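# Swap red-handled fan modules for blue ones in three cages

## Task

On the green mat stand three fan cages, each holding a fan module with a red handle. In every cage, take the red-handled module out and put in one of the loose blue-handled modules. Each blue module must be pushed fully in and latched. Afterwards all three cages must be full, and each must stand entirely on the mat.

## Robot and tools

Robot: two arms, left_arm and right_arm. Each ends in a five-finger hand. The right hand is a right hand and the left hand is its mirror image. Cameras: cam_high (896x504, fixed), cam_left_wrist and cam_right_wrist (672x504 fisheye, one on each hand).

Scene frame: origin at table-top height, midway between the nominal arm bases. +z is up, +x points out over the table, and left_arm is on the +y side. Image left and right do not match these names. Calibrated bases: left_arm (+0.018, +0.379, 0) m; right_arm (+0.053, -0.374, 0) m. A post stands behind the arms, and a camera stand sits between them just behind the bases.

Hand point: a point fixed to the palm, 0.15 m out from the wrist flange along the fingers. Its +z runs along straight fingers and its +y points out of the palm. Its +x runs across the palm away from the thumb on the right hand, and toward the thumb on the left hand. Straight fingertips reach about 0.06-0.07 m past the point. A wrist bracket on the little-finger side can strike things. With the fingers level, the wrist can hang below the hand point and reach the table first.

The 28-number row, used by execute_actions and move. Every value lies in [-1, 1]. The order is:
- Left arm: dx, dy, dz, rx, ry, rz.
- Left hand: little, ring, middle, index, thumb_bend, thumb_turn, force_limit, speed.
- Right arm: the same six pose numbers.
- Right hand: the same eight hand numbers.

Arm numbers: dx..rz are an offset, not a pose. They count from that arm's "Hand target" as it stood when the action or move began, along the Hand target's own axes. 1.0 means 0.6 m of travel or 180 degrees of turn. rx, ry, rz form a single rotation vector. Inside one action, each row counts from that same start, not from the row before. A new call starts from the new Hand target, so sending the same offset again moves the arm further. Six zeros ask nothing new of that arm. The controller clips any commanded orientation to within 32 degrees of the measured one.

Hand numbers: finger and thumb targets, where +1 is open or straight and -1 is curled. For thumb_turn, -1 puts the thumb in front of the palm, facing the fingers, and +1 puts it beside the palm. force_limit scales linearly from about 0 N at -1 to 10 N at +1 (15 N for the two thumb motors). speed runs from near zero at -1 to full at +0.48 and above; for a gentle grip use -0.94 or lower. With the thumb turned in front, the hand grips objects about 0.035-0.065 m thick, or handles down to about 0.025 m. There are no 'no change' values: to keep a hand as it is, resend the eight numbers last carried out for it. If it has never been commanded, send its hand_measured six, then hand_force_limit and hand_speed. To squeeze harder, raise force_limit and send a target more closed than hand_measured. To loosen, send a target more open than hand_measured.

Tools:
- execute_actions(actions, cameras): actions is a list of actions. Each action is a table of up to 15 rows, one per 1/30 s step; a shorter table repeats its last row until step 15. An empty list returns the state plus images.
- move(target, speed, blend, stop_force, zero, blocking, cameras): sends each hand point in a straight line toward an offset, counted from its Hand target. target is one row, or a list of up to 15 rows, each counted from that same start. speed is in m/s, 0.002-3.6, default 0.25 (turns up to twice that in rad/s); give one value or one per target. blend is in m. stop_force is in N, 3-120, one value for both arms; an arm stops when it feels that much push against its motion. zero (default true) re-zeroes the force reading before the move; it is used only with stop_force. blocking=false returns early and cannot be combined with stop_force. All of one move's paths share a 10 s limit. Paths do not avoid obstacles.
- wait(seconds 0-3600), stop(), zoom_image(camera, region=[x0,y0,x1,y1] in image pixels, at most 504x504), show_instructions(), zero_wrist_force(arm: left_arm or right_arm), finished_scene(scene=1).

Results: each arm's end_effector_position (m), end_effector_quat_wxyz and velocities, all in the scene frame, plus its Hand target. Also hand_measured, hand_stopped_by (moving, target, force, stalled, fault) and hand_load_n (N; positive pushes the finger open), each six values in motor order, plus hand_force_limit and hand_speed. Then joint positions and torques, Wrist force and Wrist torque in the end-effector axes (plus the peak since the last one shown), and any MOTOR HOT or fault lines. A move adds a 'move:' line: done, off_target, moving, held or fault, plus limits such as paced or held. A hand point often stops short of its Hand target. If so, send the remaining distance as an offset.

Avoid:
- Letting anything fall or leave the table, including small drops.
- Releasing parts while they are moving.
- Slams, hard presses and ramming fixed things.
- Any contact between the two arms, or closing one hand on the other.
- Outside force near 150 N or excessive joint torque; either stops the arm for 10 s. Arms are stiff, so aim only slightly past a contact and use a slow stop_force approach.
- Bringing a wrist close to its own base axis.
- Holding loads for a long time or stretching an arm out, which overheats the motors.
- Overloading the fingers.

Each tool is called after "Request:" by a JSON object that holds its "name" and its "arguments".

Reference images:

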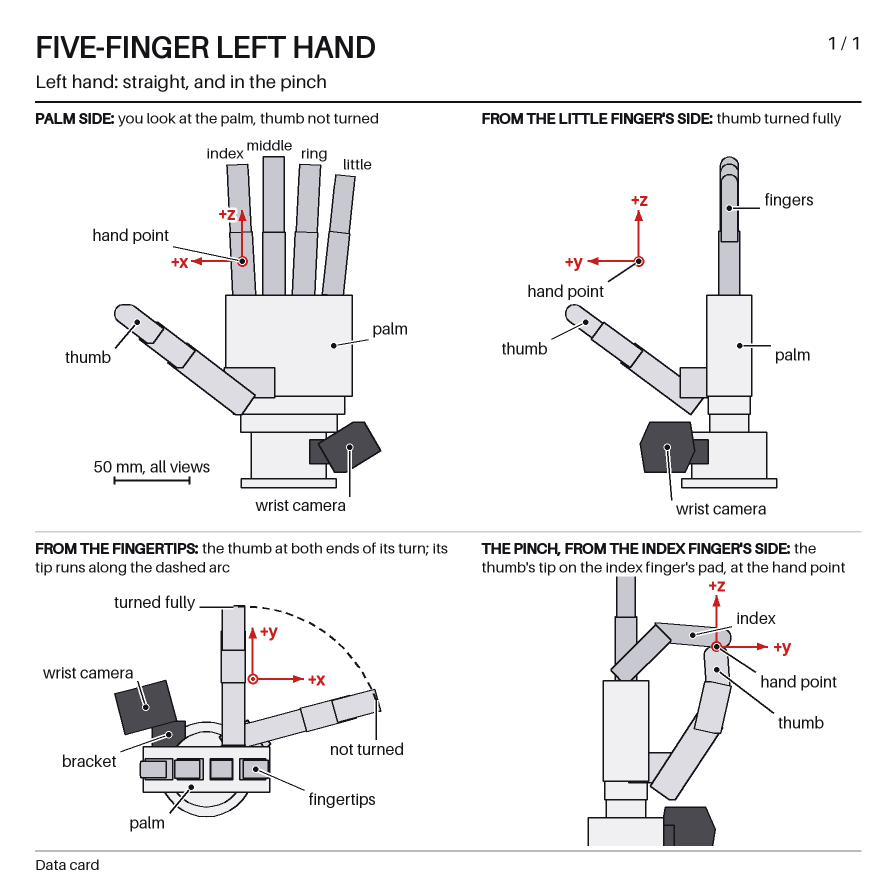

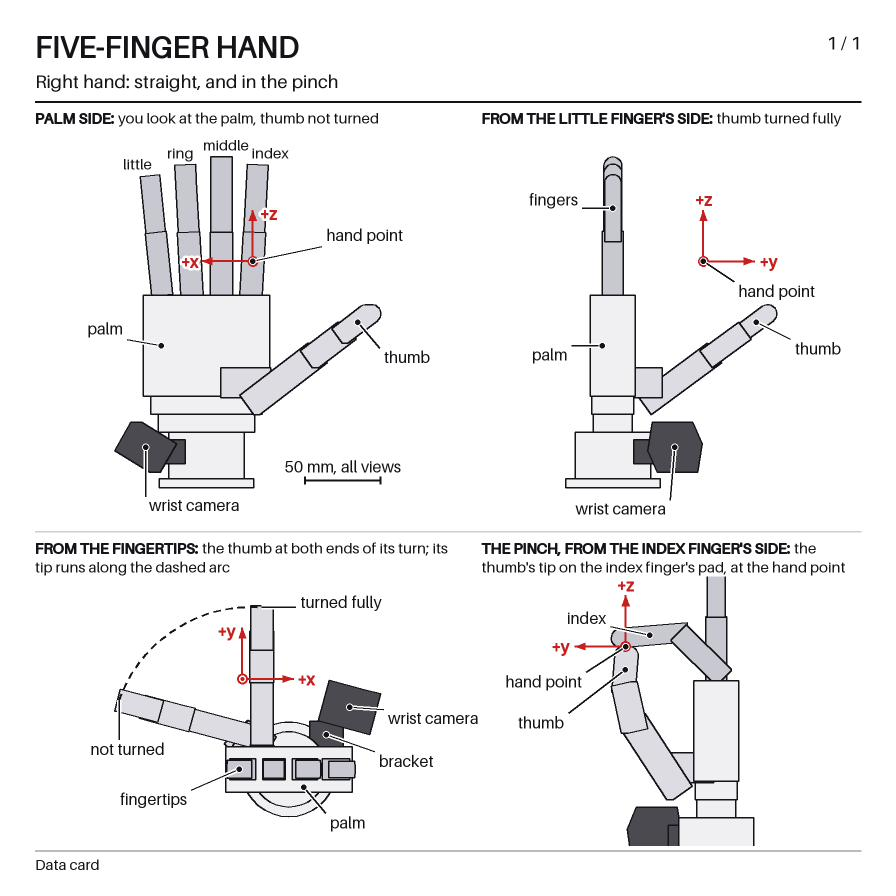

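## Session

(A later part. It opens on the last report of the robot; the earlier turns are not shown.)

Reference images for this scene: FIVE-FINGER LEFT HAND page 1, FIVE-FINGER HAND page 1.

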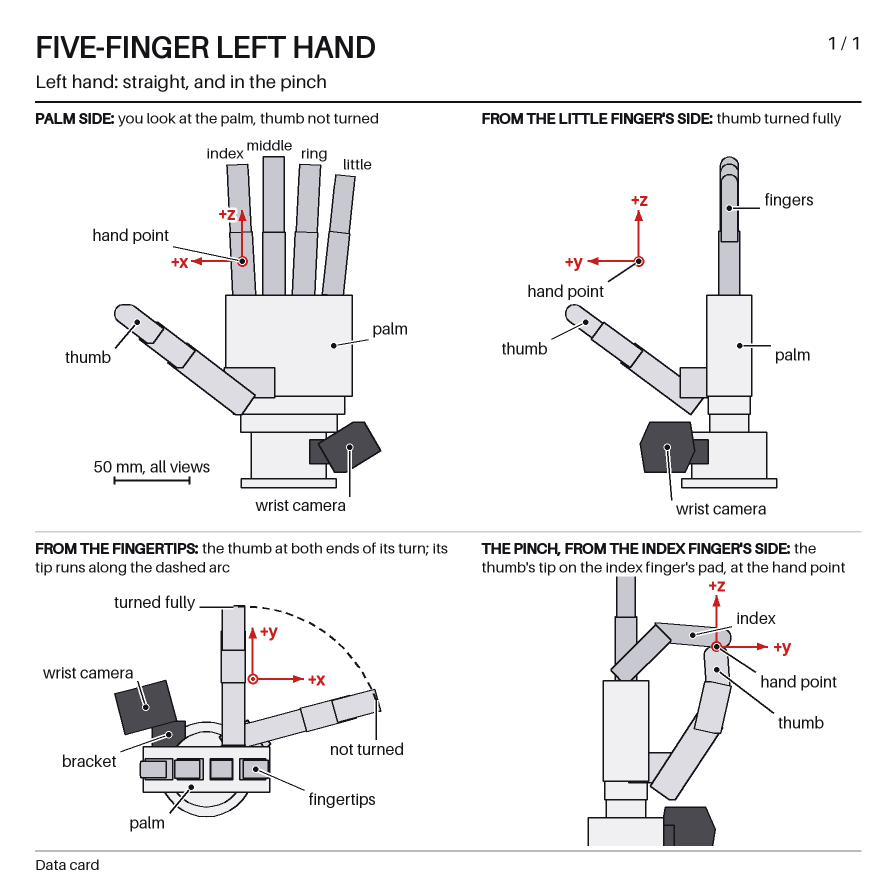

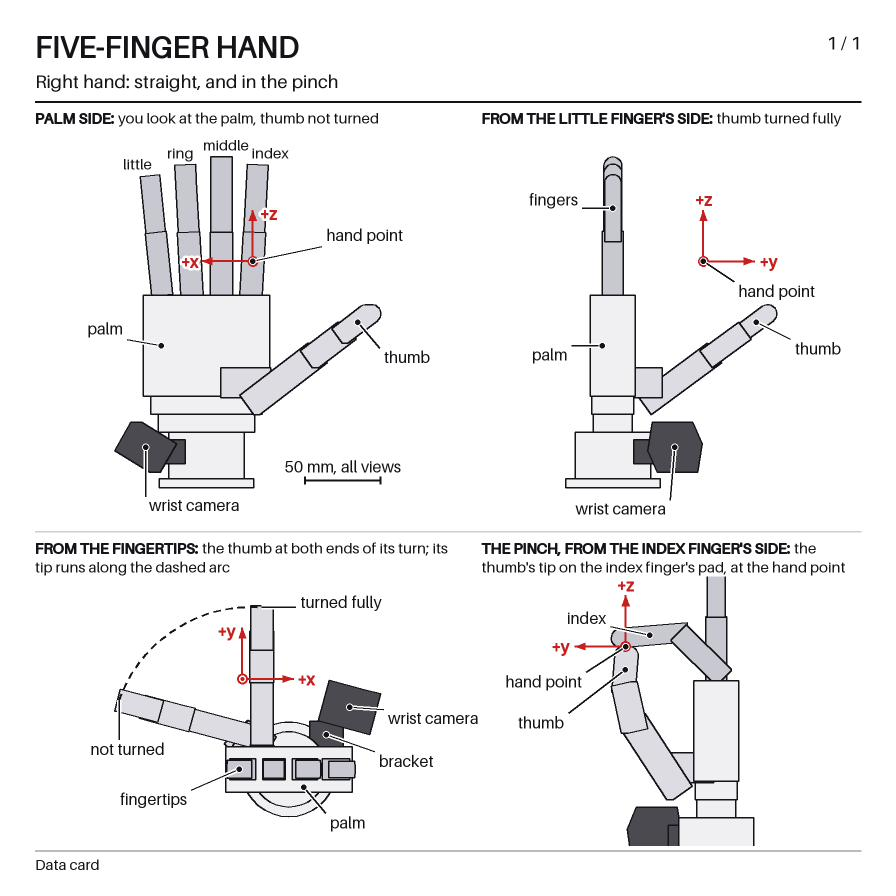

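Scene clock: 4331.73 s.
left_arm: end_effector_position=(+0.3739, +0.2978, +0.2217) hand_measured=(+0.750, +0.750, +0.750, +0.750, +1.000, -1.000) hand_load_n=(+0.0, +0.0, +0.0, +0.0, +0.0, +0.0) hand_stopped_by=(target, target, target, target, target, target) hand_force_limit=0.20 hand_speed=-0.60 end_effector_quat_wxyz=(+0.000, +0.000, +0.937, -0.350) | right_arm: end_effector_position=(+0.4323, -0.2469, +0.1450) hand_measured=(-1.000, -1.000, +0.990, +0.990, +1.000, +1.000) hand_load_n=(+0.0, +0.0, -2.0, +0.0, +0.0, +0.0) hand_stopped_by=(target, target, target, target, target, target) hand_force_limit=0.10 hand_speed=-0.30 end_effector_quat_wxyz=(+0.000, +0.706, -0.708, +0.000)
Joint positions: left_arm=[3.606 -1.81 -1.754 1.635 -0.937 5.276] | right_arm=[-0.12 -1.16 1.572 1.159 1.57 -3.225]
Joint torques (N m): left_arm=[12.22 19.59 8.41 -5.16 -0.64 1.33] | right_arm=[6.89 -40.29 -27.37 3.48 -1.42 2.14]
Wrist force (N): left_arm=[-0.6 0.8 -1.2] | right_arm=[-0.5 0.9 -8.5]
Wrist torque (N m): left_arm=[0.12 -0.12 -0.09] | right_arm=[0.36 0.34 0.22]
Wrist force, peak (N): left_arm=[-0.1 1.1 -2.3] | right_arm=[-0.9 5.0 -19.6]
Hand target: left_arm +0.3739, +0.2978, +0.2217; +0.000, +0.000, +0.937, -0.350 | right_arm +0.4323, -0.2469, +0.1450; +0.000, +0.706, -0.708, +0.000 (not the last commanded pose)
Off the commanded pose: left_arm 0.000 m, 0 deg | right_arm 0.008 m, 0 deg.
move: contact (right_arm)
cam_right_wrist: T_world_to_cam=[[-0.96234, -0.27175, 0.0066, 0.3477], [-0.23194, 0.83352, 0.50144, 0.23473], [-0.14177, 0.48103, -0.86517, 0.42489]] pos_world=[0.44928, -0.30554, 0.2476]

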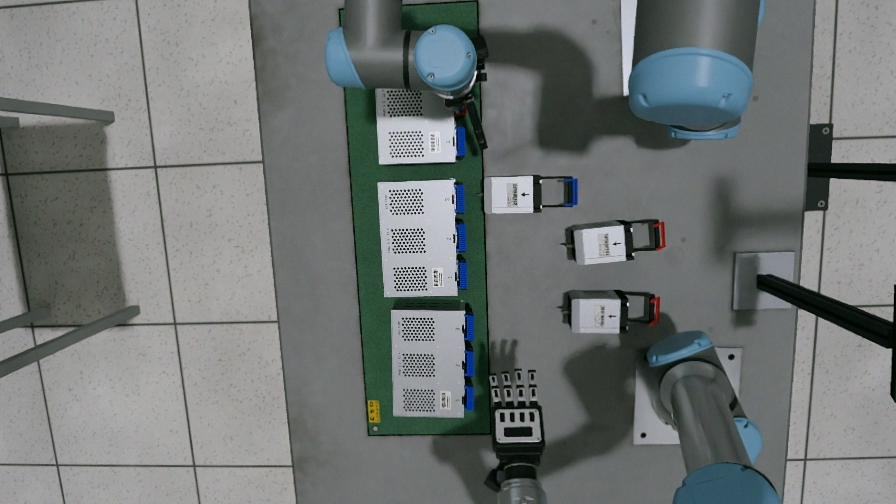

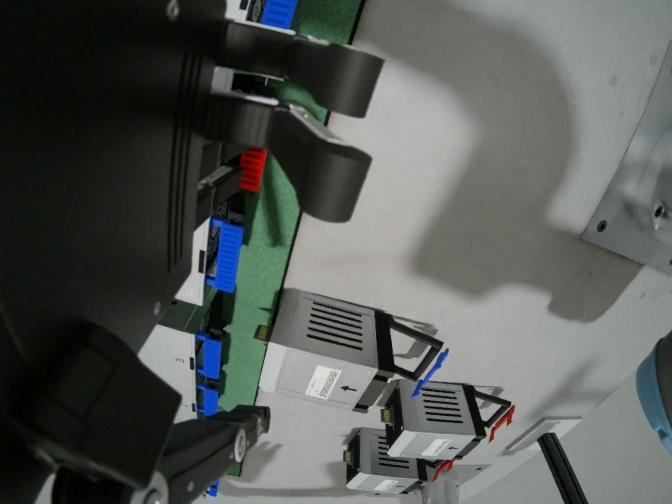

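Request:
{"name": "move", "arguments": {"target": [[0,0,0,0,0,0,0.75,0.75,0.75,0.75,1,-1,0.2,-0.6,0,0.0417,0,0,0,0,-1,-1,0.99,0.99,1,1,0.1,-0.3],[0,0,0,0,0,0,0.75,0.75,0.75,0.75,1,-1,0.2,-0.6,0,0.0188,0,0,0,0,-1,-1,0.99,0.99,1,1,0.1,-0.3]], "speed": [0.04, 0.06], "stop_force": 20, "cameras": ["cam_high", "cam_right_wrist"]}}

Request:
{"name": "zoom_image", "arguments": {"camera": "cam_right_wrist", "region": [170, 80, 350, 350]}}

Scene clock: 4354.37 s.
left_arm: end_effector_position=(+0.3739, +0.2978, +0.2217) hand_measured=(+0.750, +0.750, +0.750, +0.750, +1.000, -1.000) hand_load_n=(+0.0, +0.0, +0.0, +0.0, +0.0, -0.5) hand_stopped_by=(target, target, target, target, target, target) hand_force_limit=0.20 hand_speed=-0.60 end_effector_quat_wxyz=(+0.000, +0.000, +0.937, -0.350) | right_arm: end_effector_position=(+0.4210, -0.2469, +0.1450) hand_measured=(-1.000, -1.000, +0.990, +0.990, +1.000, +1.000) hand_load_n=(+0.0, +0.0, -2.0, +0.0, +0.0, +0.0) hand_stopped_by=(target, target, target, target, target, target) hand_force_limit=0.10 hand_speed=-0.30 end_effector_quat_wxyz=(+0.000, +0.706, -0.708, +0.000)
Joint positions: left_arm=[3.606 -1.81 -1.754 1.635 -0.937 5.276] | right_arm=[-0.122 -1.185 1.608 1.148 1.57 -3.227]
Joint torques (N m): left_arm=[11.71 20.3 9 -5.15 -0.49 1.4] | right_arm=[14.31 -23.57 -28.28 3.69 -2.71 2.53]
Wrist force (N): left_arm=[-0.5 0.7 -1.3] | right_arm=[1.4 1.8 -6.4]
Wrist torque (N m): left_arm=[0.11 -0.13 -0.08] | right_arm=[0.37 0.35 0.22]
Wrist force, peak (N): left_arm=[-0.5 0.8 -1.6] | right_arm=[-0.7 1.0 -8.7]
Hand target: left_arm +0.3739, +0.2978, +0.2217; +0.000, +0.000, +0.937, -0.350 | right_arm +0.4210, -0.2469, +0.1450; +0.000, +0.706, -0.708, +0.000
Off the commanded pose: left_arm 0.000 m, 0 deg | right_arm 0.000 m, 0 deg.
move: done
cam_right_wrist: T_world_to_cam=[[-0.96234, -0.27175, 0.0066, 0.33685], [-0.23194, 0.83352, 0.50144, 0.23202], [-0.14177, 0.48103, -0.86517, 0.42324]] pos_world=[0.43798, -0.30544, 0.2476]

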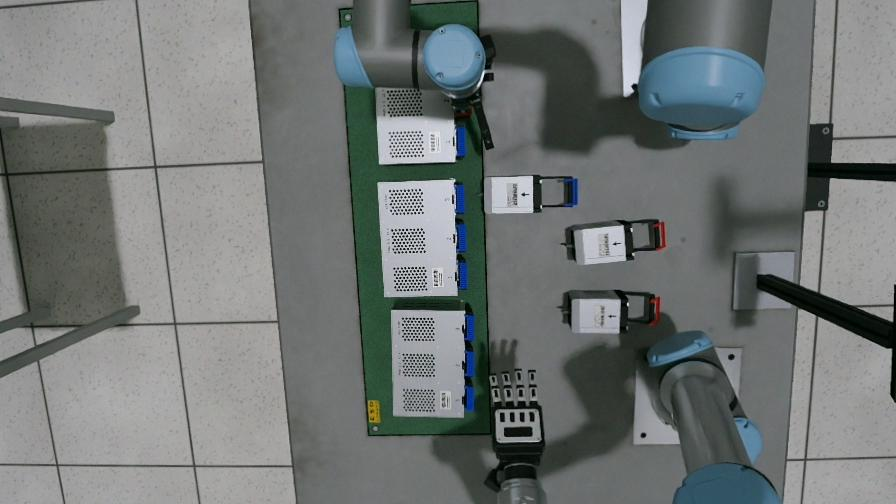

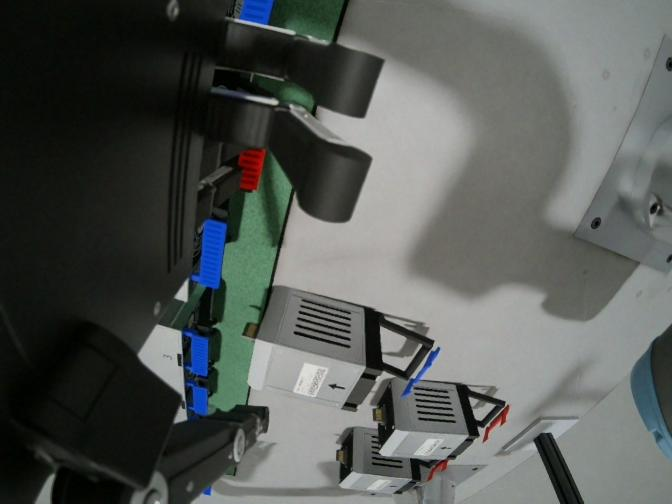

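Scaled by 1.867 from the camera's image (finer frame: 960x720).

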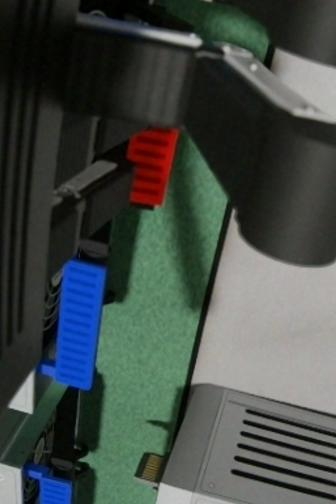

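Request:
{"name": "move", "arguments": {"target": [[0,0,0,0,0,0,0.75,0.75,0.75,0.75,1,-1,0.2,-0.6,0,-0.0175,0,0,0,0,-1,-1,0.99,0.99,1,1,0.1,-0.3],[0,0,0,0,0,0,0.75,0.75,0.75,0.75,1,-1,0.2,-0.6,0,-0.0175,0.0083,0,0,0,-1,-1,0.99,0.99,1,1,0.1,-0.3],[0,0,0,0,0,0,0.75,0.75,0.75,0.75,1,-1,0.2,-0.6,0,0.0242,0.0083,0,0,0,-1,-1,0.99,0.99,1,1,0.1,-0.3],[0,0,0,0,0,0,0.75,0.75,0.75,0.75,1,-1,0.2,-0.6,0,0.0017,0.0083,0,0,0,-1,-1,0.99,0.99,1,1,0.1,-0.3]], "speed": [0.06, 0.03, 0.04, 0.06], "stop_force": 15, "cameras": ["cam_high", "cam_right_wrist"]}}

Request:
{"name": "zoom_image", "arguments": {"camera": "cam_right_wrist", "region": [170, 80, 350, 350]}}

Scene clock: 4390.37 s.
left_arm: end_effector_position=(+0.3739, +0.2978, +0.2217) hand_measured=(+0.750, +0.750, +0.750, +0.750, +1.000, -1.000) hand_load_n=(+0.0, +0.0, +0.0, +0.0, +0.0, +0.0) hand_stopped_by=(target, target, target, target, target, target) hand_force_limit=0.20 hand_speed=-0.60 end_effector_quat_wxyz=(+0.000, +0.000, +0.937, -0.350) | right_arm: end_effector_position=(+0.4200, -0.2469, +0.1400) hand_measured=(-1.000, -1.000, +0.990, +0.990, +1.000, +1.000) hand_load_n=(+0.0, +0.0, +0.0, +0.0, +0.0, +0.0) hand_stopped_by=(target, target, target, target, target, target) hand_force_limit=0.10 hand_speed=-0.30 end_effector_quat_wxyz=(+0.000, +0.706, -0.708, +0.000)
Joint positions: left_arm=[3.606 -1.81 -1.754 1.635 -0.937 5.276] | right_arm=[-0.122 -1.182 1.618 1.135 1.57 -3.227]
Joint torques (N m): left_arm=[12.4 20.59 8.41 -5.19 -0.54 1.37] | right_arm=[14.24 -24.91 -27.75 4.59 -1.87 2.41]
Wrist force (N): left_arm=[-0.3 0.7 -1.4] | right_arm=[-0.5 -0.1 -2.6]
Wrist torque (N m): left_arm=[0.12 -0.16 -0.08] | right_arm=[0.20 0.19 0.06]
Wrist force, peak (N): left_arm=[-0.5 0.7 -1.6] | right_arm=[3.2 9.9 -30.9]
Hand target: left_arm +0.3739, +0.2978, +0.2217; +0.000, +0.000, +0.937, -0.350 | right_arm +0.4200, -0.2469, +0.1400; +0.000, +0.706, -0.708, +0.000
Off the commanded pose: left_arm 0.000 m, 0 deg | right_arm 0.000 m, 0 deg.
move: done
cam_right_wrist: T_world_to_cam=[[-0.96234, -0.27175, 0.0066, 0.33592], [-0.23194, 0.83352, 0.50144, 0.2343], [-0.14177, 0.48103, -0.86517, 0.41877]] pos_world=[0.43698, -0.30544, 0.2426]

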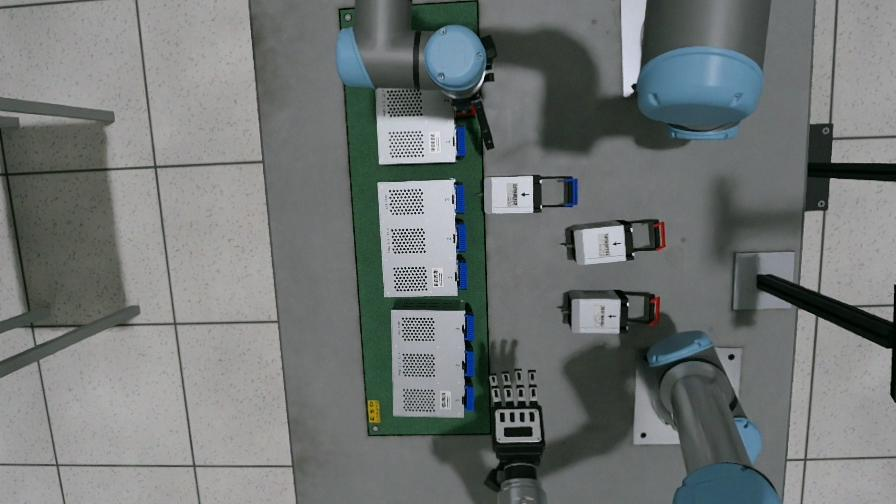

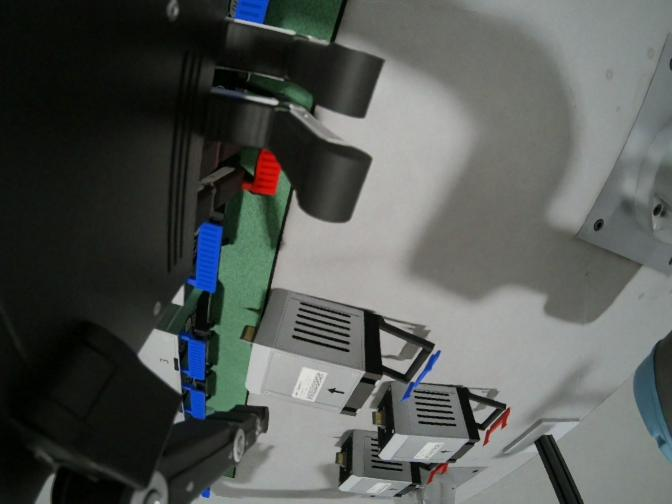

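Scaled by 1.867 from the camera's image (finer frame: 960x720).

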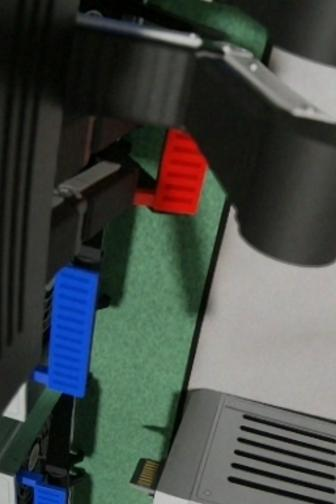

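Request:
{"name": "move", "arguments": {"target": [[0,0,0,0,0,0,0.75,0.75,0.75,0.75,1,-1,0.2,-0.6,0,-0.006,0,0,0,0,-1,-1,0.99,0.99,1,1,0.1,-0.3],[0,0,0,0,0,0,0.75,0.75,0.75,0.75,1,-1,0.2,-0.6,0,-0.006,0.0883,0,0,0,-1,-1,0.99,0.99,1,1,0.1,-0.3]], "speed": [0.05, 0.04], "blend": [0.001, 0], "stop_force": 8, "cameras": ["cam_high", "cam_right_wrist"]}}

Request:
{"name": "zoom_image", "arguments": {"camera": "cam_right_wrist", "region": [170, 80, 350, 350]}}

Scene clock: 4406.93 s.
left_arm: end_effector_position=(+0.3739, +0.2978, +0.2217) hand_measured=(+0.750, +0.750, +0.750, +0.750, +1.000, -1.000) hand_load_n=(+0.0, +0.0, +0.0, +0.0, +0.0, +0.0) hand_stopped_by=(target, target, target, target, target, target) hand_force_limit=0.20 hand_speed=-0.60 end_effector_quat_wxyz=(+0.000, +0.000, +0.937, -0.350) | right_arm: end_effector_position=(+0.4234, -0.2469, +0.1334) hand_measured=(-1.000, -1.000, +0.990, +0.990, +1.000, +1.000) hand_load_n=(+0.0, +0.0, +0.0, -3.0, +0.0, +0.0) hand_stopped_by=(target, target, target, target, target, target) hand_force_limit=0.10 hand_speed=-0.30 end_effector_quat_wxyz=(+0.000, +0.706, -0.708, +0.000)
Joint positions: left_arm=[3.606 -1.81 -1.754 1.635 -0.937 5.276] | right_arm=[-0.122 -1.168 1.616 1.123 1.57 -3.226]
Joint torques (N m): left_arm=[11.97 20.19 8.57 -5.1 -0.57 1.27] | right_arm=[2.1 -39.59 -27.54 3.27 -0.31 1.69]
Wrist force (N): left_arm=[-0.3 0.7 -1.1] | right_arm=[0.2 1.8 -7.8]
Wrist torque (N m): left_arm=[0.10 -0.16 -0.07] | right_arm=[0.29 0.16 0.08]
Wrist force, peak (N): left_arm=[-0.5 0.9 -1.6] | right_arm=[-0.5 7.4 -22.2]
Hand target: left_arm +0.3739, +0.2978, +0.2217; +0.000, +0.000, +0.937, -0.350 | right_arm +0.4234, -0.2469, +0.1334; +0.000, +0.706, -0.708, +0.000 (not the last commanded pose)
Off the commanded pose: left_arm 0.000 m, 0 deg | right_arm 0.046 m, 0 deg.
move: contact (right_arm); path passed 1 of 2 targets
cam_right_wrist: T_world_to_cam=[[-0.96234, -0.27179, 0.00647, 0.33925], [-0.23203, 0.83351, 0.50142, 0.23844], [-0.14167, 0.48103, -0.86518, 0.4135]] pos_world=[0.44038, -0.30544, 0.236]

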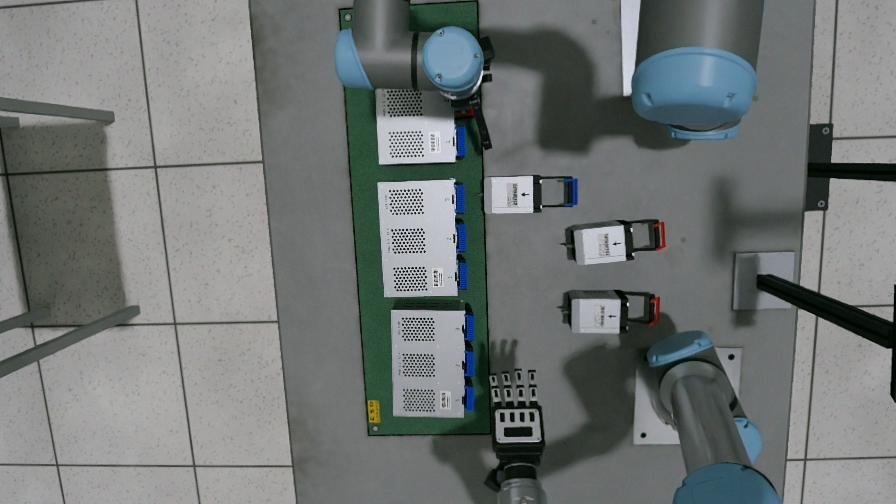

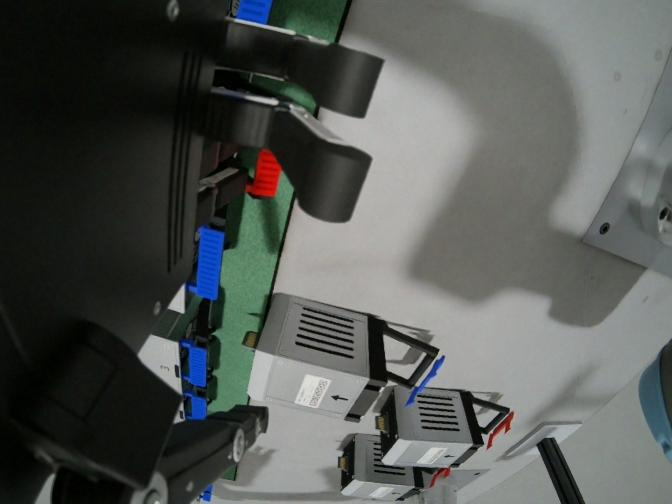

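Scaled by 1.867 from the camera's image (finer frame: 960x720).

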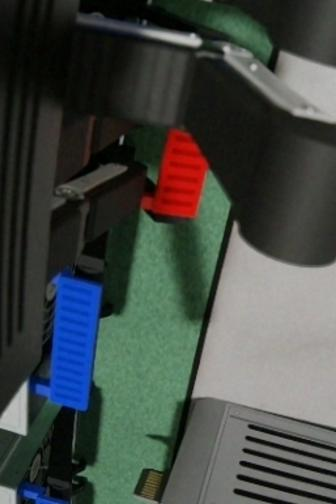

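Request:
{"name": "move", "arguments": {"target": [[0,0,0,0,0,0,0.75,0.75,0.75,0.75,1,-1,0.2,-0.6,0,-0.0057,-0.0067,0,0,0,-1,-1,0.99,0.99,1,1,0.1,-0.3],[0,0,0,0,0,0,0.75,0.75,0.75,0.75,1,-1,0.2,-0.6,0,-0.0057,0.0807,0,0,0,-1,-1,0.99,0.99,1,1,0.1,-0.3],[0,0,0,0,0,0,0.75,0.75,0.75,0.75,1,-1,0.2,-0.6,0,0.0557,0.0807,0,0,0,-1,-1,0.99,0.99,1,1,0.1,-0.3],[0,0,0,0,0,0,0.75,0.75,0.75,0.75,1,-1,0.2,-0.6,0,0.289,0.0807,0,0,0,-1,-1,0.99,0.99,1,1,0.1,-0.3]], "speed": [0.06, 0.04, 0.04, 0.07], "blend": [0.001, 0.002, 0.01, 0], "stop_force": 15, "cameras": ["cam_high", "cam_right_wrist"]}}

Scene clock: 4525.40 s.
left_arm: end_effector_position=(+0.3739, +0.2978, +0.2217) hand_measured=(+0.750, +0.750, +0.750, +0.750, +1.000, -1.000) hand_load_n=(+0.0, +0.0, +0.0, +0.0, +0.0, +0.0) hand_stopped_by=(target, target, target, target, target, target) hand_force_limit=0.20 hand_speed=-0.60 end_effector_quat_wxyz=(+0.000, +0.000, +0.937, -0.350) | right_arm: end_effector_position=(+0.4265, -0.2470, +0.1330) hand_measured=(-1.000, -1.000, +0.990, +0.988, +1.000, +1.000) hand_load_n=(+0.0, +0.0, +0.0, -9.5, +0.0, +0.0) hand_stopped_by=(target, target, target, target, target, target) hand_force_limit=0.10 hand_speed=-0.30 end_effector_quat_wxyz=(+0.000, +0.706, -0.708, +0.000)
Joint positions: left_arm=[3.606 -1.81 -1.754 1.635 -0.937 5.276] | right_arm=[-0.121 -1.161 1.607 1.125 1.57 -3.226]
Joint torques (N m): left_arm=[11.75 21.16 8.52 -5.15 -0.48 1.36] | right_arm=[-15.46 -34.13 -25.45 -0.05 -0.5 0.46]
Wrist force (N): left_arm=[-0.3 0.7 -1.2] | right_arm=[-0.2 7.5 -22.2]
Wrist torque (N m): left_arm=[0.10 -0.16 -0.07] | right_arm=[1.02 0.22 0.05]
Wrist force, peak (N): left_arm=[-0.5 0.8 -1.6] | right_arm=[-1.2 14.4 -35.6]
Hand target: left_arm +0.3739, +0.2978, +0.2217; +0.000, +0.000, +0.937, -0.350 | right_arm +0.4266, -0.2470, +0.1330; +0.000, +0.706, -0.708, +0.000 (not the last commanded pose)
Off the commanded pose: left_arm 0.000 m, 0 deg | right_arm 0.183 m, 0 deg.
move: contact (right_arm); path passed 1 of 4 targets
cam_right_wrist: T_world_to_cam=[[-0.96236, -0.2717, 0.00631, 0.34229], [-0.23205, 0.83356, 0.50134, 0.23948], [-0.14147, 0.48101, -0.86523, 0.41356]] pos_world=[0.44348, -0.30554, 0.2356]

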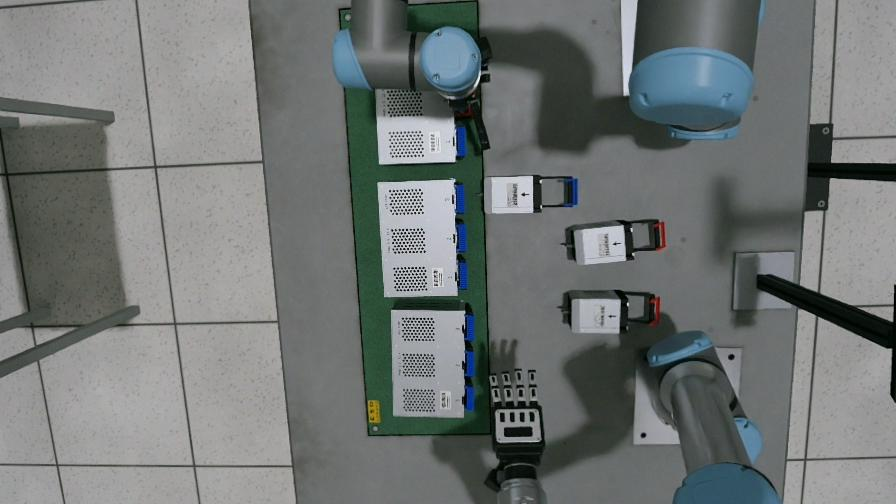

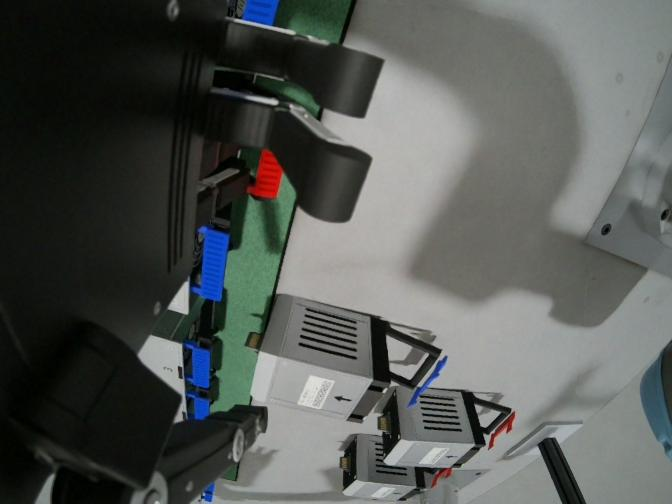

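Request:
{"name": "move", "arguments": {"target": [0,0,0,0,0,0,0.75,0.75,0.75,0.75,1,-1,0.2,-0.6,0,0.0117,-0.0083,0,0,0,-1,-1,0.99,0.99,1,1,0.1,-0.3], "speed": 0.06}}

Request:
{"name": "move", "arguments": {"target": [[0,0,0,0,0,0,0.75,0.75,0.75,0.75,1,-1,0.2,-0.6,0,0,0.0883,0,0,0,-1,-1,0.99,0.99,1,1,0.1,-0.3],[0,0,0,0,0,0,0.75,0.75,0.75,0.75,1,-1,0.2,-0.6,0,0.0493,0.0883,0,0,0,-1,-1,0.99,0.99,1,1,0.1,-0.3],[0,0,0,0,0,0,0.75,0.75,0.75,0.75,1,-1,0.2,-0.6,0,0.2827,0.0883,0,0,0,-1,-1,0.99,0.99,1,1,0.1,-0.3]], "speed": [0.04, 0.04, 0.07], "blend": [0.002, 0.01, 0], "stop_force": 13, "cameras": ["cam_high", "cam_right_wrist"]}}

Scene clock: 4582.33 s.
left_arm: end_effector_position=(+0.3739, +0.2978, +0.2217) hand_measured=(+0.750, +0.750, +0.750, +0.750, +1.000, -1.000) hand_load_n=(+0.0, +0.0, +0.0, +0.0, -0.5, +0.0) hand_stopped_by=(target, target, target, target, target, target) hand_force_limit=0.20 hand_speed=-0.60 end_effector_quat_wxyz=(+0.000, +0.000, +0.937, -0.350) | right_arm: end_effector_position=(+0.4197, -0.2470, +0.1379) hand_measured=(-1.000, -1.000, +0.990, +0.990, +1.000, +1.000) hand_load_n=(+0.0, +0.0, +0.0, -0.5, -0.5, -0.5) hand_stopped_by=(target, target, target, target, target, target) hand_force_limit=0.10 hand_speed=-0.30 end_effector_quat_wxyz=(+0.000, +0.706, -0.708, +0.000)
Joint positions: left_arm=[3.606 -1.81 -1.754 1.635 -0.937 5.276] | right_arm=[-0.123 -1.181 1.622 1.129 1.57 -3.227]
Joint torques (N m): left_arm=[11.68 20.75 8.86 -5.13 -0.43 1.37] | right_arm=[-15.53 -39.56 -5.3 4.56 -0.08 -2.14]
Wrist force (N): left_arm=[-0.4 0.5 -1.6] | right_arm=[-0.4 -1.0 -3.0]
Wrist torque (N m): left_arm=[0.10 -0.15 -0.07] | right_arm=[0.02 0.15 0.18]
Wrist force, peak (N): left_arm=[-0.6 0.9 -1.5] | right_arm=[-0.2 7.5 -22.6]
Hand target: left_arm +0.3739, +0.2978, +0.2217; +0.000, +0.000, +0.937, -0.350 | right_arm +0.4195, -0.2470, +0.1380; +0.000, +0.706, -0.708, +0.000
Off the commanded pose: left_arm 0.000 m, 0 deg | right_arm 0.000 m, 0 deg.
move: done

Scene clock: 4583.77 s.
left_arm: end_effector_position=(+0.3739, +0.2978, +0.2217) hand_measured=(+0.750, +0.750, +0.750, +0.750, +1.000, -1.000) hand_load_n=(+0.0, +0.0, +0.0, +0.0, +0.0, +0.0) hand_stopped_by=(target, target, target, target, target, target) hand_force_limit=0.20 hand_speed=-0.60 end_effector_quat_wxyz=(+0.000, +0.000, +0.937, -0.350) | right_arm: end_effector_position=(+0.4195, -0.2470, +0.1310) hand_measured=(-1.000, -1.000, +0.990, +0.988, +1.000, +1.000) hand_load_n=(+0.0, +0.0, +0.0, -6.0, +0.0, +0.0) hand_stopped_by=(target, target, target, target, target, target) hand_force_limit=0.10 hand_speed=-0.30 end_effector_quat_wxyz=(+0.000, +0.706, -0.708, +0.000)
Joint positions: left_arm=[3.606 -1.81 -1.754 1.635 -0.937 5.276] | right_arm=[-0.123 -1.175 1.632 1.113 1.57 -3.227]
Joint torques (N m): left_arm=[11.48 20.62 8.31 -5.09 -0.52 1.29] | right_arm=[-13.32 -38.17 -27.82 1.99 0.33 0.11]
Wrist force (N): left_arm=[-0.3 0.8 -1.6] | right_arm=[-0.4 5.2 -12.3]
Wrist torque (N m): left_arm=[0.14 -0.17 -0.08] | right_arm=[0.52 0.16 0.18]
Wrist force, peak (N): left_arm=[-0.3 0.6 -1.7] | right_arm=[-0.9 10.6 -27.9]
Hand target: left_arm +0.3739, +0.2978, +0.2217; +0.000, +0.000, +0.937, -0.350 | right_arm +0.4195, -0.2470, +0.1310; +0.000, +0.706, -0.708, +0.000 (not the last commanded pose)
Off the commanded pose: left_arm 0.000 m, 0 deg | right_arm 0.176 m, 0 deg.
move: contact (right_arm); path passed 0 of 3 targets
cam_right_wrist: T_world_to_cam=[[-0.96236, -0.2717, 0.00631, 0.33547], [-0.23205, 0.83356, 0.50134, 0.23888], [-0.14147, 0.48101, -0.86523, 0.41073]] pos_world=[0.43638, -0.30554, 0.2335]

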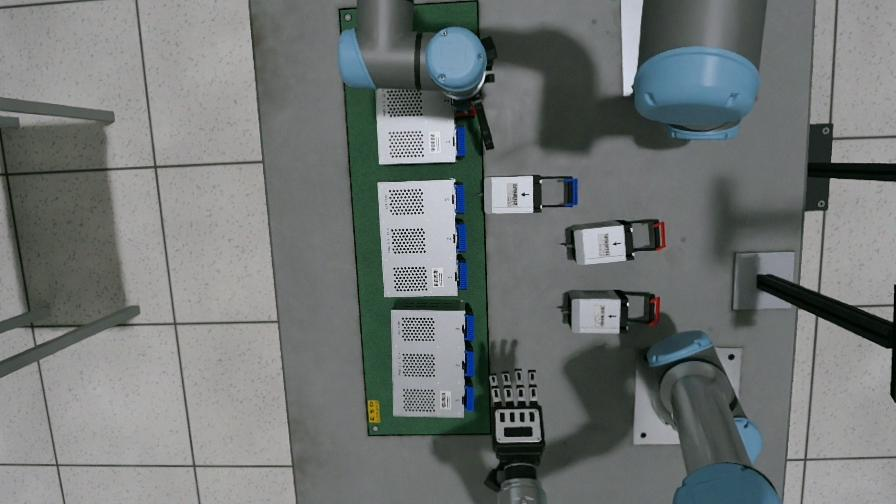

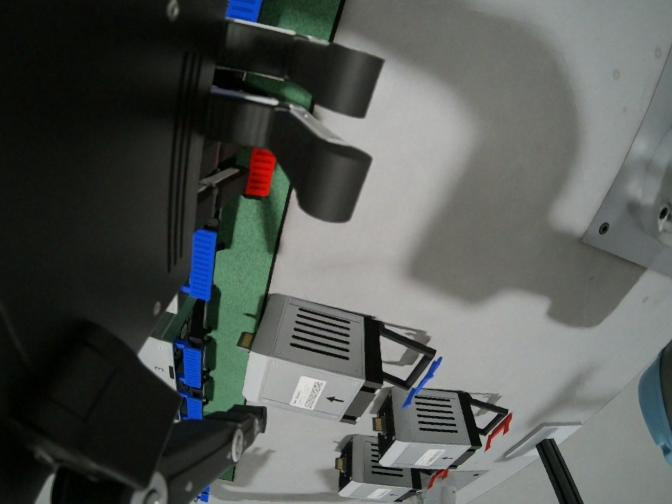

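Request:
{"name": "move", "arguments": {"target": [0,0,0,0,0,0,0.75,0.75,0.75,0.75,1,-1,0.2,-0.6,0,0.0073,-0.0067,0,0,0,-1,-1,0.99,0.99,1,1,0.1,-0.3], "speed": 0.06}}

Request:
{"name": "move", "arguments": {"target": [[0,0,0,0,0,0,0.75,0.75,0.75,0.75,1,-1,0.2,-0.6,0,0,0.0833,0,0,0,-1,-1,0.99,0.99,1,1,0.1,-0.3],[0,0,0,0,0,0,0.75,0.75,0.75,0.75,1,-1,0.2,-0.6,0,0.042,0.0833,0,0,0,-1,-1,0.99,0.99,1,1,0.1,-0.3],[0,0,0,0,0,0,0.75,0.75,0.75,0.75,1,-1,0.2,-0.6,0,0.2752,0.0833,0,0,0,-1,-1,0.99,0.99,1,1,0.1,-0.3]], "speed": [0.04, 0.04, 0.07], "blend": [0.002, 0.01, 0], "stop_force": 13, "cameras": ["cam_high", "cam_right_wrist"]}}

Scene clock: 4622.07 s.
left_arm: end_effector_position=(+0.3739, +0.2978, +0.2217) hand_measured=(+0.750, +0.750, +0.750, +0.750, +1.000, -1.000) hand_load_n=(+0.0, +0.0, +0.0, +0.0, +0.0, +0.0) hand_stopped_by=(target, target, target, target, target, target) hand_force_limit=0.20 hand_speed=-0.60 end_effector_quat_wxyz=(+0.000, +0.000, +0.937, -0.350) | right_arm: end_effector_position=(+0.4152, -0.2470, +0.1349) hand_measured=(-1.000, -1.000, +0.990, +0.990, +1.000, +1.000) hand_load_n=(+0.0, +0.0, +0.0, -0.5, +0.0, +0.0) hand_stopped_by=(target, target, target, target, target, target) hand_force_limit=0.10 hand_speed=-0.30 end_effector_quat_wxyz=(+0.000, +0.706, -0.708, +0.000)
Joint positions: left_arm=[3.606 -1.81 -1.754 1.635 -0.937 5.276] | right_arm=[-0.124 -1.188 1.64 1.118 1.57 -3.228]
Joint torques (N m): left_arm=[11.67 21.08 8.84 -4.98 -0.47 1.32] | right_arm=[-15.2 -40.77 -5.15 4.25 0.53 -2.05]
Wrist force (N): left_arm=[-0.2 0.7 -1.3] | right_arm=[-0.2 -0.5 -5.6]
Wrist torque (N m): left_arm=[0.11 -0.17 -0.07] | right_arm=[0.20 0.11 0.19]
Wrist force, peak (N): left_arm=[-0.2 0.7 -1.7] | right_arm=[-0.5 5.4 -12.6]
Hand target: left_arm +0.3739, +0.2978, +0.2217; +0.000, +0.000, +0.937, -0.350 | right_arm +0.4151, -0.2470, +0.1350; +0.000, +0.706, -0.708, +0.000
Off the commanded pose: left_arm 0.000 m, 0 deg | right_arm 0.000 m, 0 deg.
move: done

Scene clock: 4623.43 s.
left_arm: end_effector_position=(+0.3739, +0.2978, +0.2217) hand_measured=(+0.750, +0.750, +0.750, +0.750, +1.000, -1.000) hand_load_n=(+0.0, +0.0, +0.0, +0.0, +0.0, +0.0) hand_stopped_by=(target, target, target, target, target, target) hand_force_limit=0.20 hand_speed=-0.60 end_effector_quat_wxyz=(+0.000, +0.000, +0.937, -0.350) | right_arm: end_effector_position=(+0.4151, -0.2470, +0.1288) hand_measured=(-1.000, -1.000, +0.990, +0.988, +1.000, +1.000) hand_load_n=(+0.0, +0.0, +0.0, -8.0, +0.0, +0.0) hand_stopped_by=(target, target, target, target, target, target) hand_force_limit=0.10 hand_speed=-0.30 end_effector_quat_wxyz=(+0.000, +0.706, -0.708, +0.000)
Joint positions: left_arm=[3.606 -1.81 -1.754 1.635 -0.937 5.276] | right_arm=[-0.124 -1.182 1.649 1.103 1.57 -3.228]
Joint torques (N m): left_arm=[11.65 20.5 9.03 -5.13 -0.42 1.33] | right_arm=[-15.11 -37.01 -28.3 1.28 1.14 0.58]
Wrist force (N): left_arm=[-0.5 0.7 -1.3] | right_arm=[-0.9 6.9 -13.1]
Wrist torque (N m): left_arm=[0.10 -0.13 -0.08] | right_arm=[0.53 0.14 0.14]
Wrist force, peak (N): left_arm=[-0.4 0.7 -1.7] | right_arm=[-1.6 12.5 -28.3]
Hand target: left_arm +0.3739, +0.2978, +0.2217; +0.000, +0.000, +0.937, -0.350 | right_arm +0.4151, -0.2470, +0.1288; +0.000, +0.706, -0.708, +0.000 (not the last commanded pose)
Off the commanded pose: left_arm 0.000 m, 0 deg | right_arm 0.171 m, 0 deg.
move: contact (right_arm); path passed 0 of 3 targets
cam_right_wrist: T_world_to_cam=[[-0.96235, -0.27174, 0.00639, 0.33121], [-0.23204, 0.83352, 0.5014, 0.23889], [-0.14158, 0.48104, -0.86519, 0.40834]] pos_world=[0.43198, -0.30554, 0.2314]

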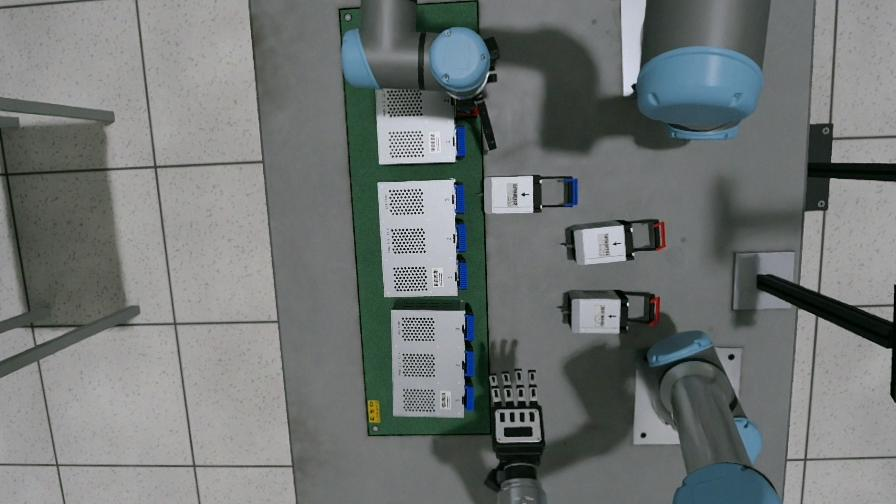

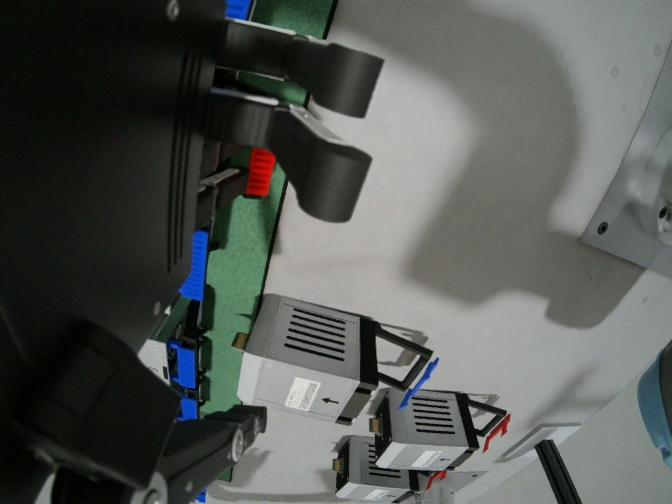

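Request:
{"name": "zoom_image", "arguments": {"camera": "cam_right_wrist", "region": [190, 130, 290, 230]}}

Request:
{"name": "zoom_image", "arguments": {"camera": "cam_high", "region": [440, 90, 500, 150]}}

Scaled by 5.040 from the camera's image (finer frame: 960x720).

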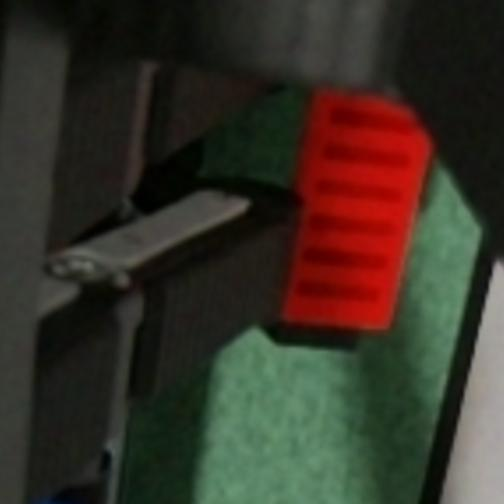

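Scaled by 8.400 from the camera's image (finer frame: 1280x720).

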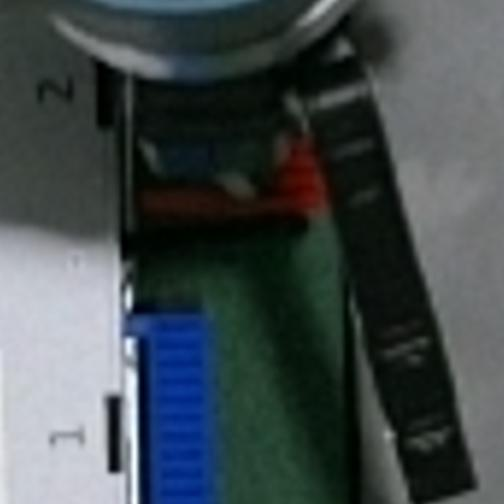

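Request:
{"name": "zoom_image", "arguments": {"camera": "cam_right_wrist", "region": [230, 280, 530, 500]}}

Scaled by 1.680 from the camera's image (finer frame: 960x720).

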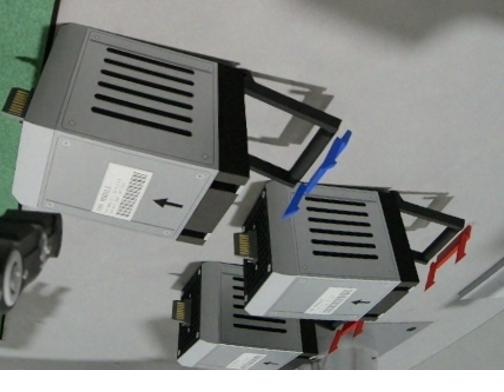

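Request:
{"name": "zoom_image", "arguments": {"camera": "cam_high", "region": [530, 160, 680, 270]}}

Request:
{"name": "zoom_image", "arguments": {"camera": "cam_high", "region": [450, 95, 490, 130]}}

Scaled by 3.360 from the camera's image (finer frame: 1280x720).

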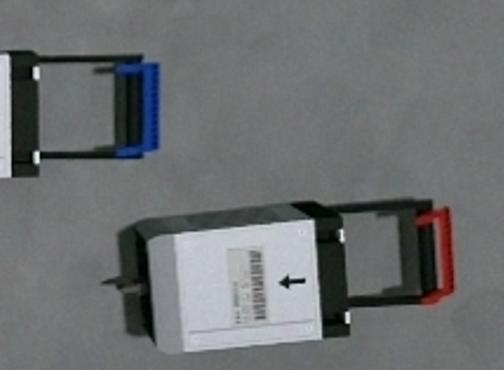

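Scaled by 12.600 from the camera's image (finer frame: 1280x720).

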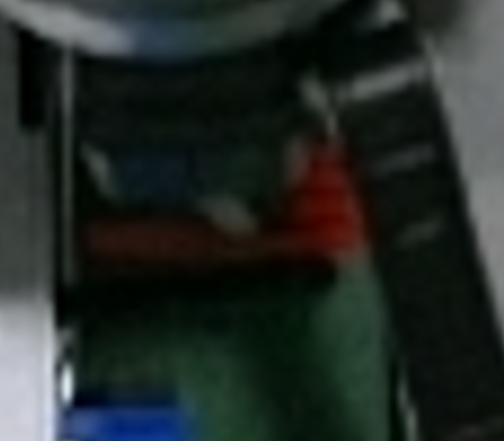

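Request:
{"name": "wait", "arguments": {"seconds": 0, "cameras": ["all"]}}

Scene clock: 4728.13 s.
left_arm: end_effector_position=(+0.3739, +0.2978, +0.2217) hand_measured=(+0.750, +0.750, +0.750, +0.750, +1.000, -1.000) hand_load_n=(+0.0, +0.0, +0.0, +0.5, +0.0, +0.0) hand_stopped_by=(target, target, target, target, target, target) hand_force_limit=0.20 hand_speed=-0.60 end_effector_quat_wxyz=(+0.000, +0.000, +0.937, -0.350) | right_arm: end_effector_position=(+0.4151, -0.2470, +0.1288) hand_measured=(-1.000, -1.000, +0.990, +0.988, +1.000, +1.000) hand_load_n=(+0.0, +0.0, +0.0, -8.0, +0.0, -0.5) hand_stopped_by=(target, target, target, target, target, target) hand_force_limit=0.10 hand_speed=-0.30 end_effector_quat_wxyz=(+0.000, +0.706, -0.708, +0.000)
Joint positions: left_arm=[3.606 -1.81 -1.754 1.635 -0.937 5.276] | right_arm=[-0.124 -1.182 1.649 1.103 1.57 -3.228]
Joint torques (N m): left_arm=[11.57 21.15 9.12 -5.04 -0.48 1.34] | right_arm=[-14.59 -37.99 -28.39 1.24 0.91 2.06]
Wrist force (N): left_arm=[-0.4 0.8 -1.4] | right_arm=[-1.1 7.2 -13.2]
Wrist torque (N m): left_arm=[0.12 -0.15 -0.08] | right_arm=[0.58 0.17 0.14]
Wrist force, peak (N): left_arm=[-0.6 0.9 -1.6] | right_arm=[-0.9 6.9 -13.5]
Hand target: left_arm +0.3739, +0.2978, +0.2217; +0.000, +0.000, +0.937, -0.350 | right_arm +0.4151, -0.2470, +0.1288; +0.000, +0.706, -0.708, +0.000 (not the last commanded pose)
Off the commanded pose: left_arm 0.000 m, 0 deg | right_arm 0.171 m, 0 deg.
cam_left_wrist: T_world_to_cam=[[-0.26126, -0.68807, 0.67698, 0.14661], [-0.82898, 0.51923, 0.20782, 0.10832], [-0.4945, -0.50691, -0.70605, 0.61241]] pos_world=[0.43094, 0.35507, 0.31063]
cam_right_wrist: T_world_to_cam=[[-0.96237, -0.27166, 0.00644, 0.33123], [-0.23194, 0.83355, 0.5014, 0.23886], [-0.14158, 0.48104, -0.86519, 0.40834]] pos_world=[0.43198, -0.30554, 0.2314]

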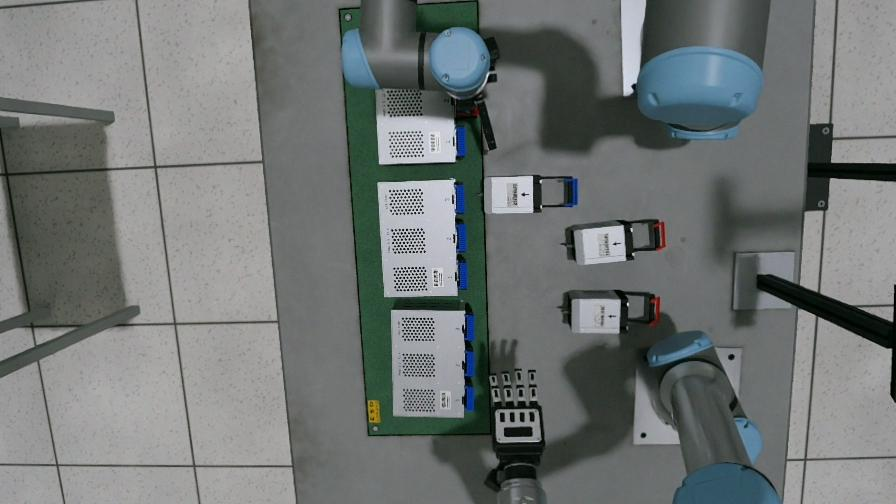

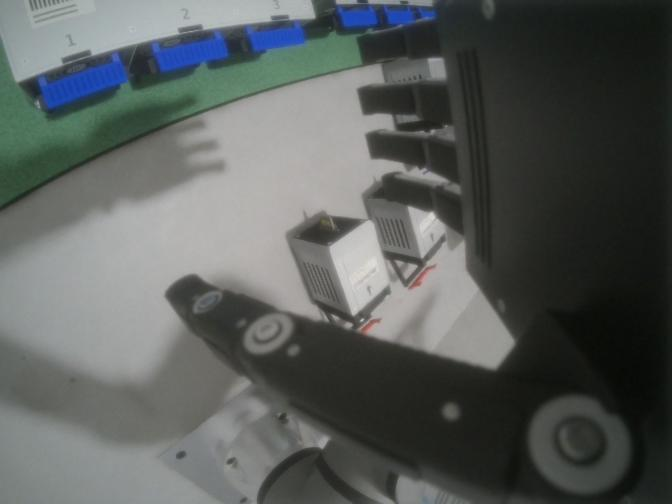

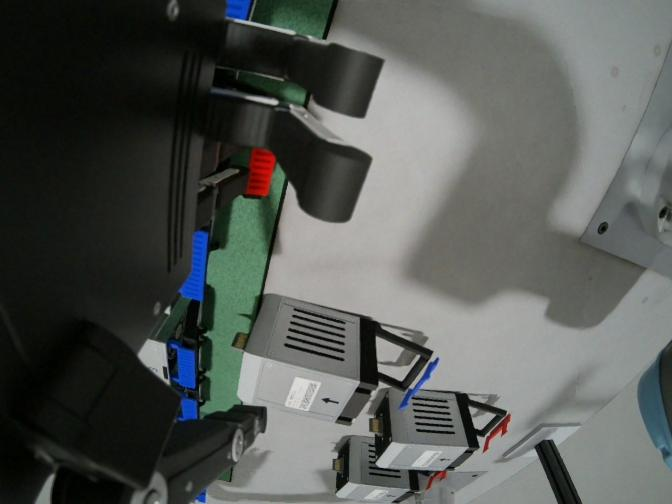

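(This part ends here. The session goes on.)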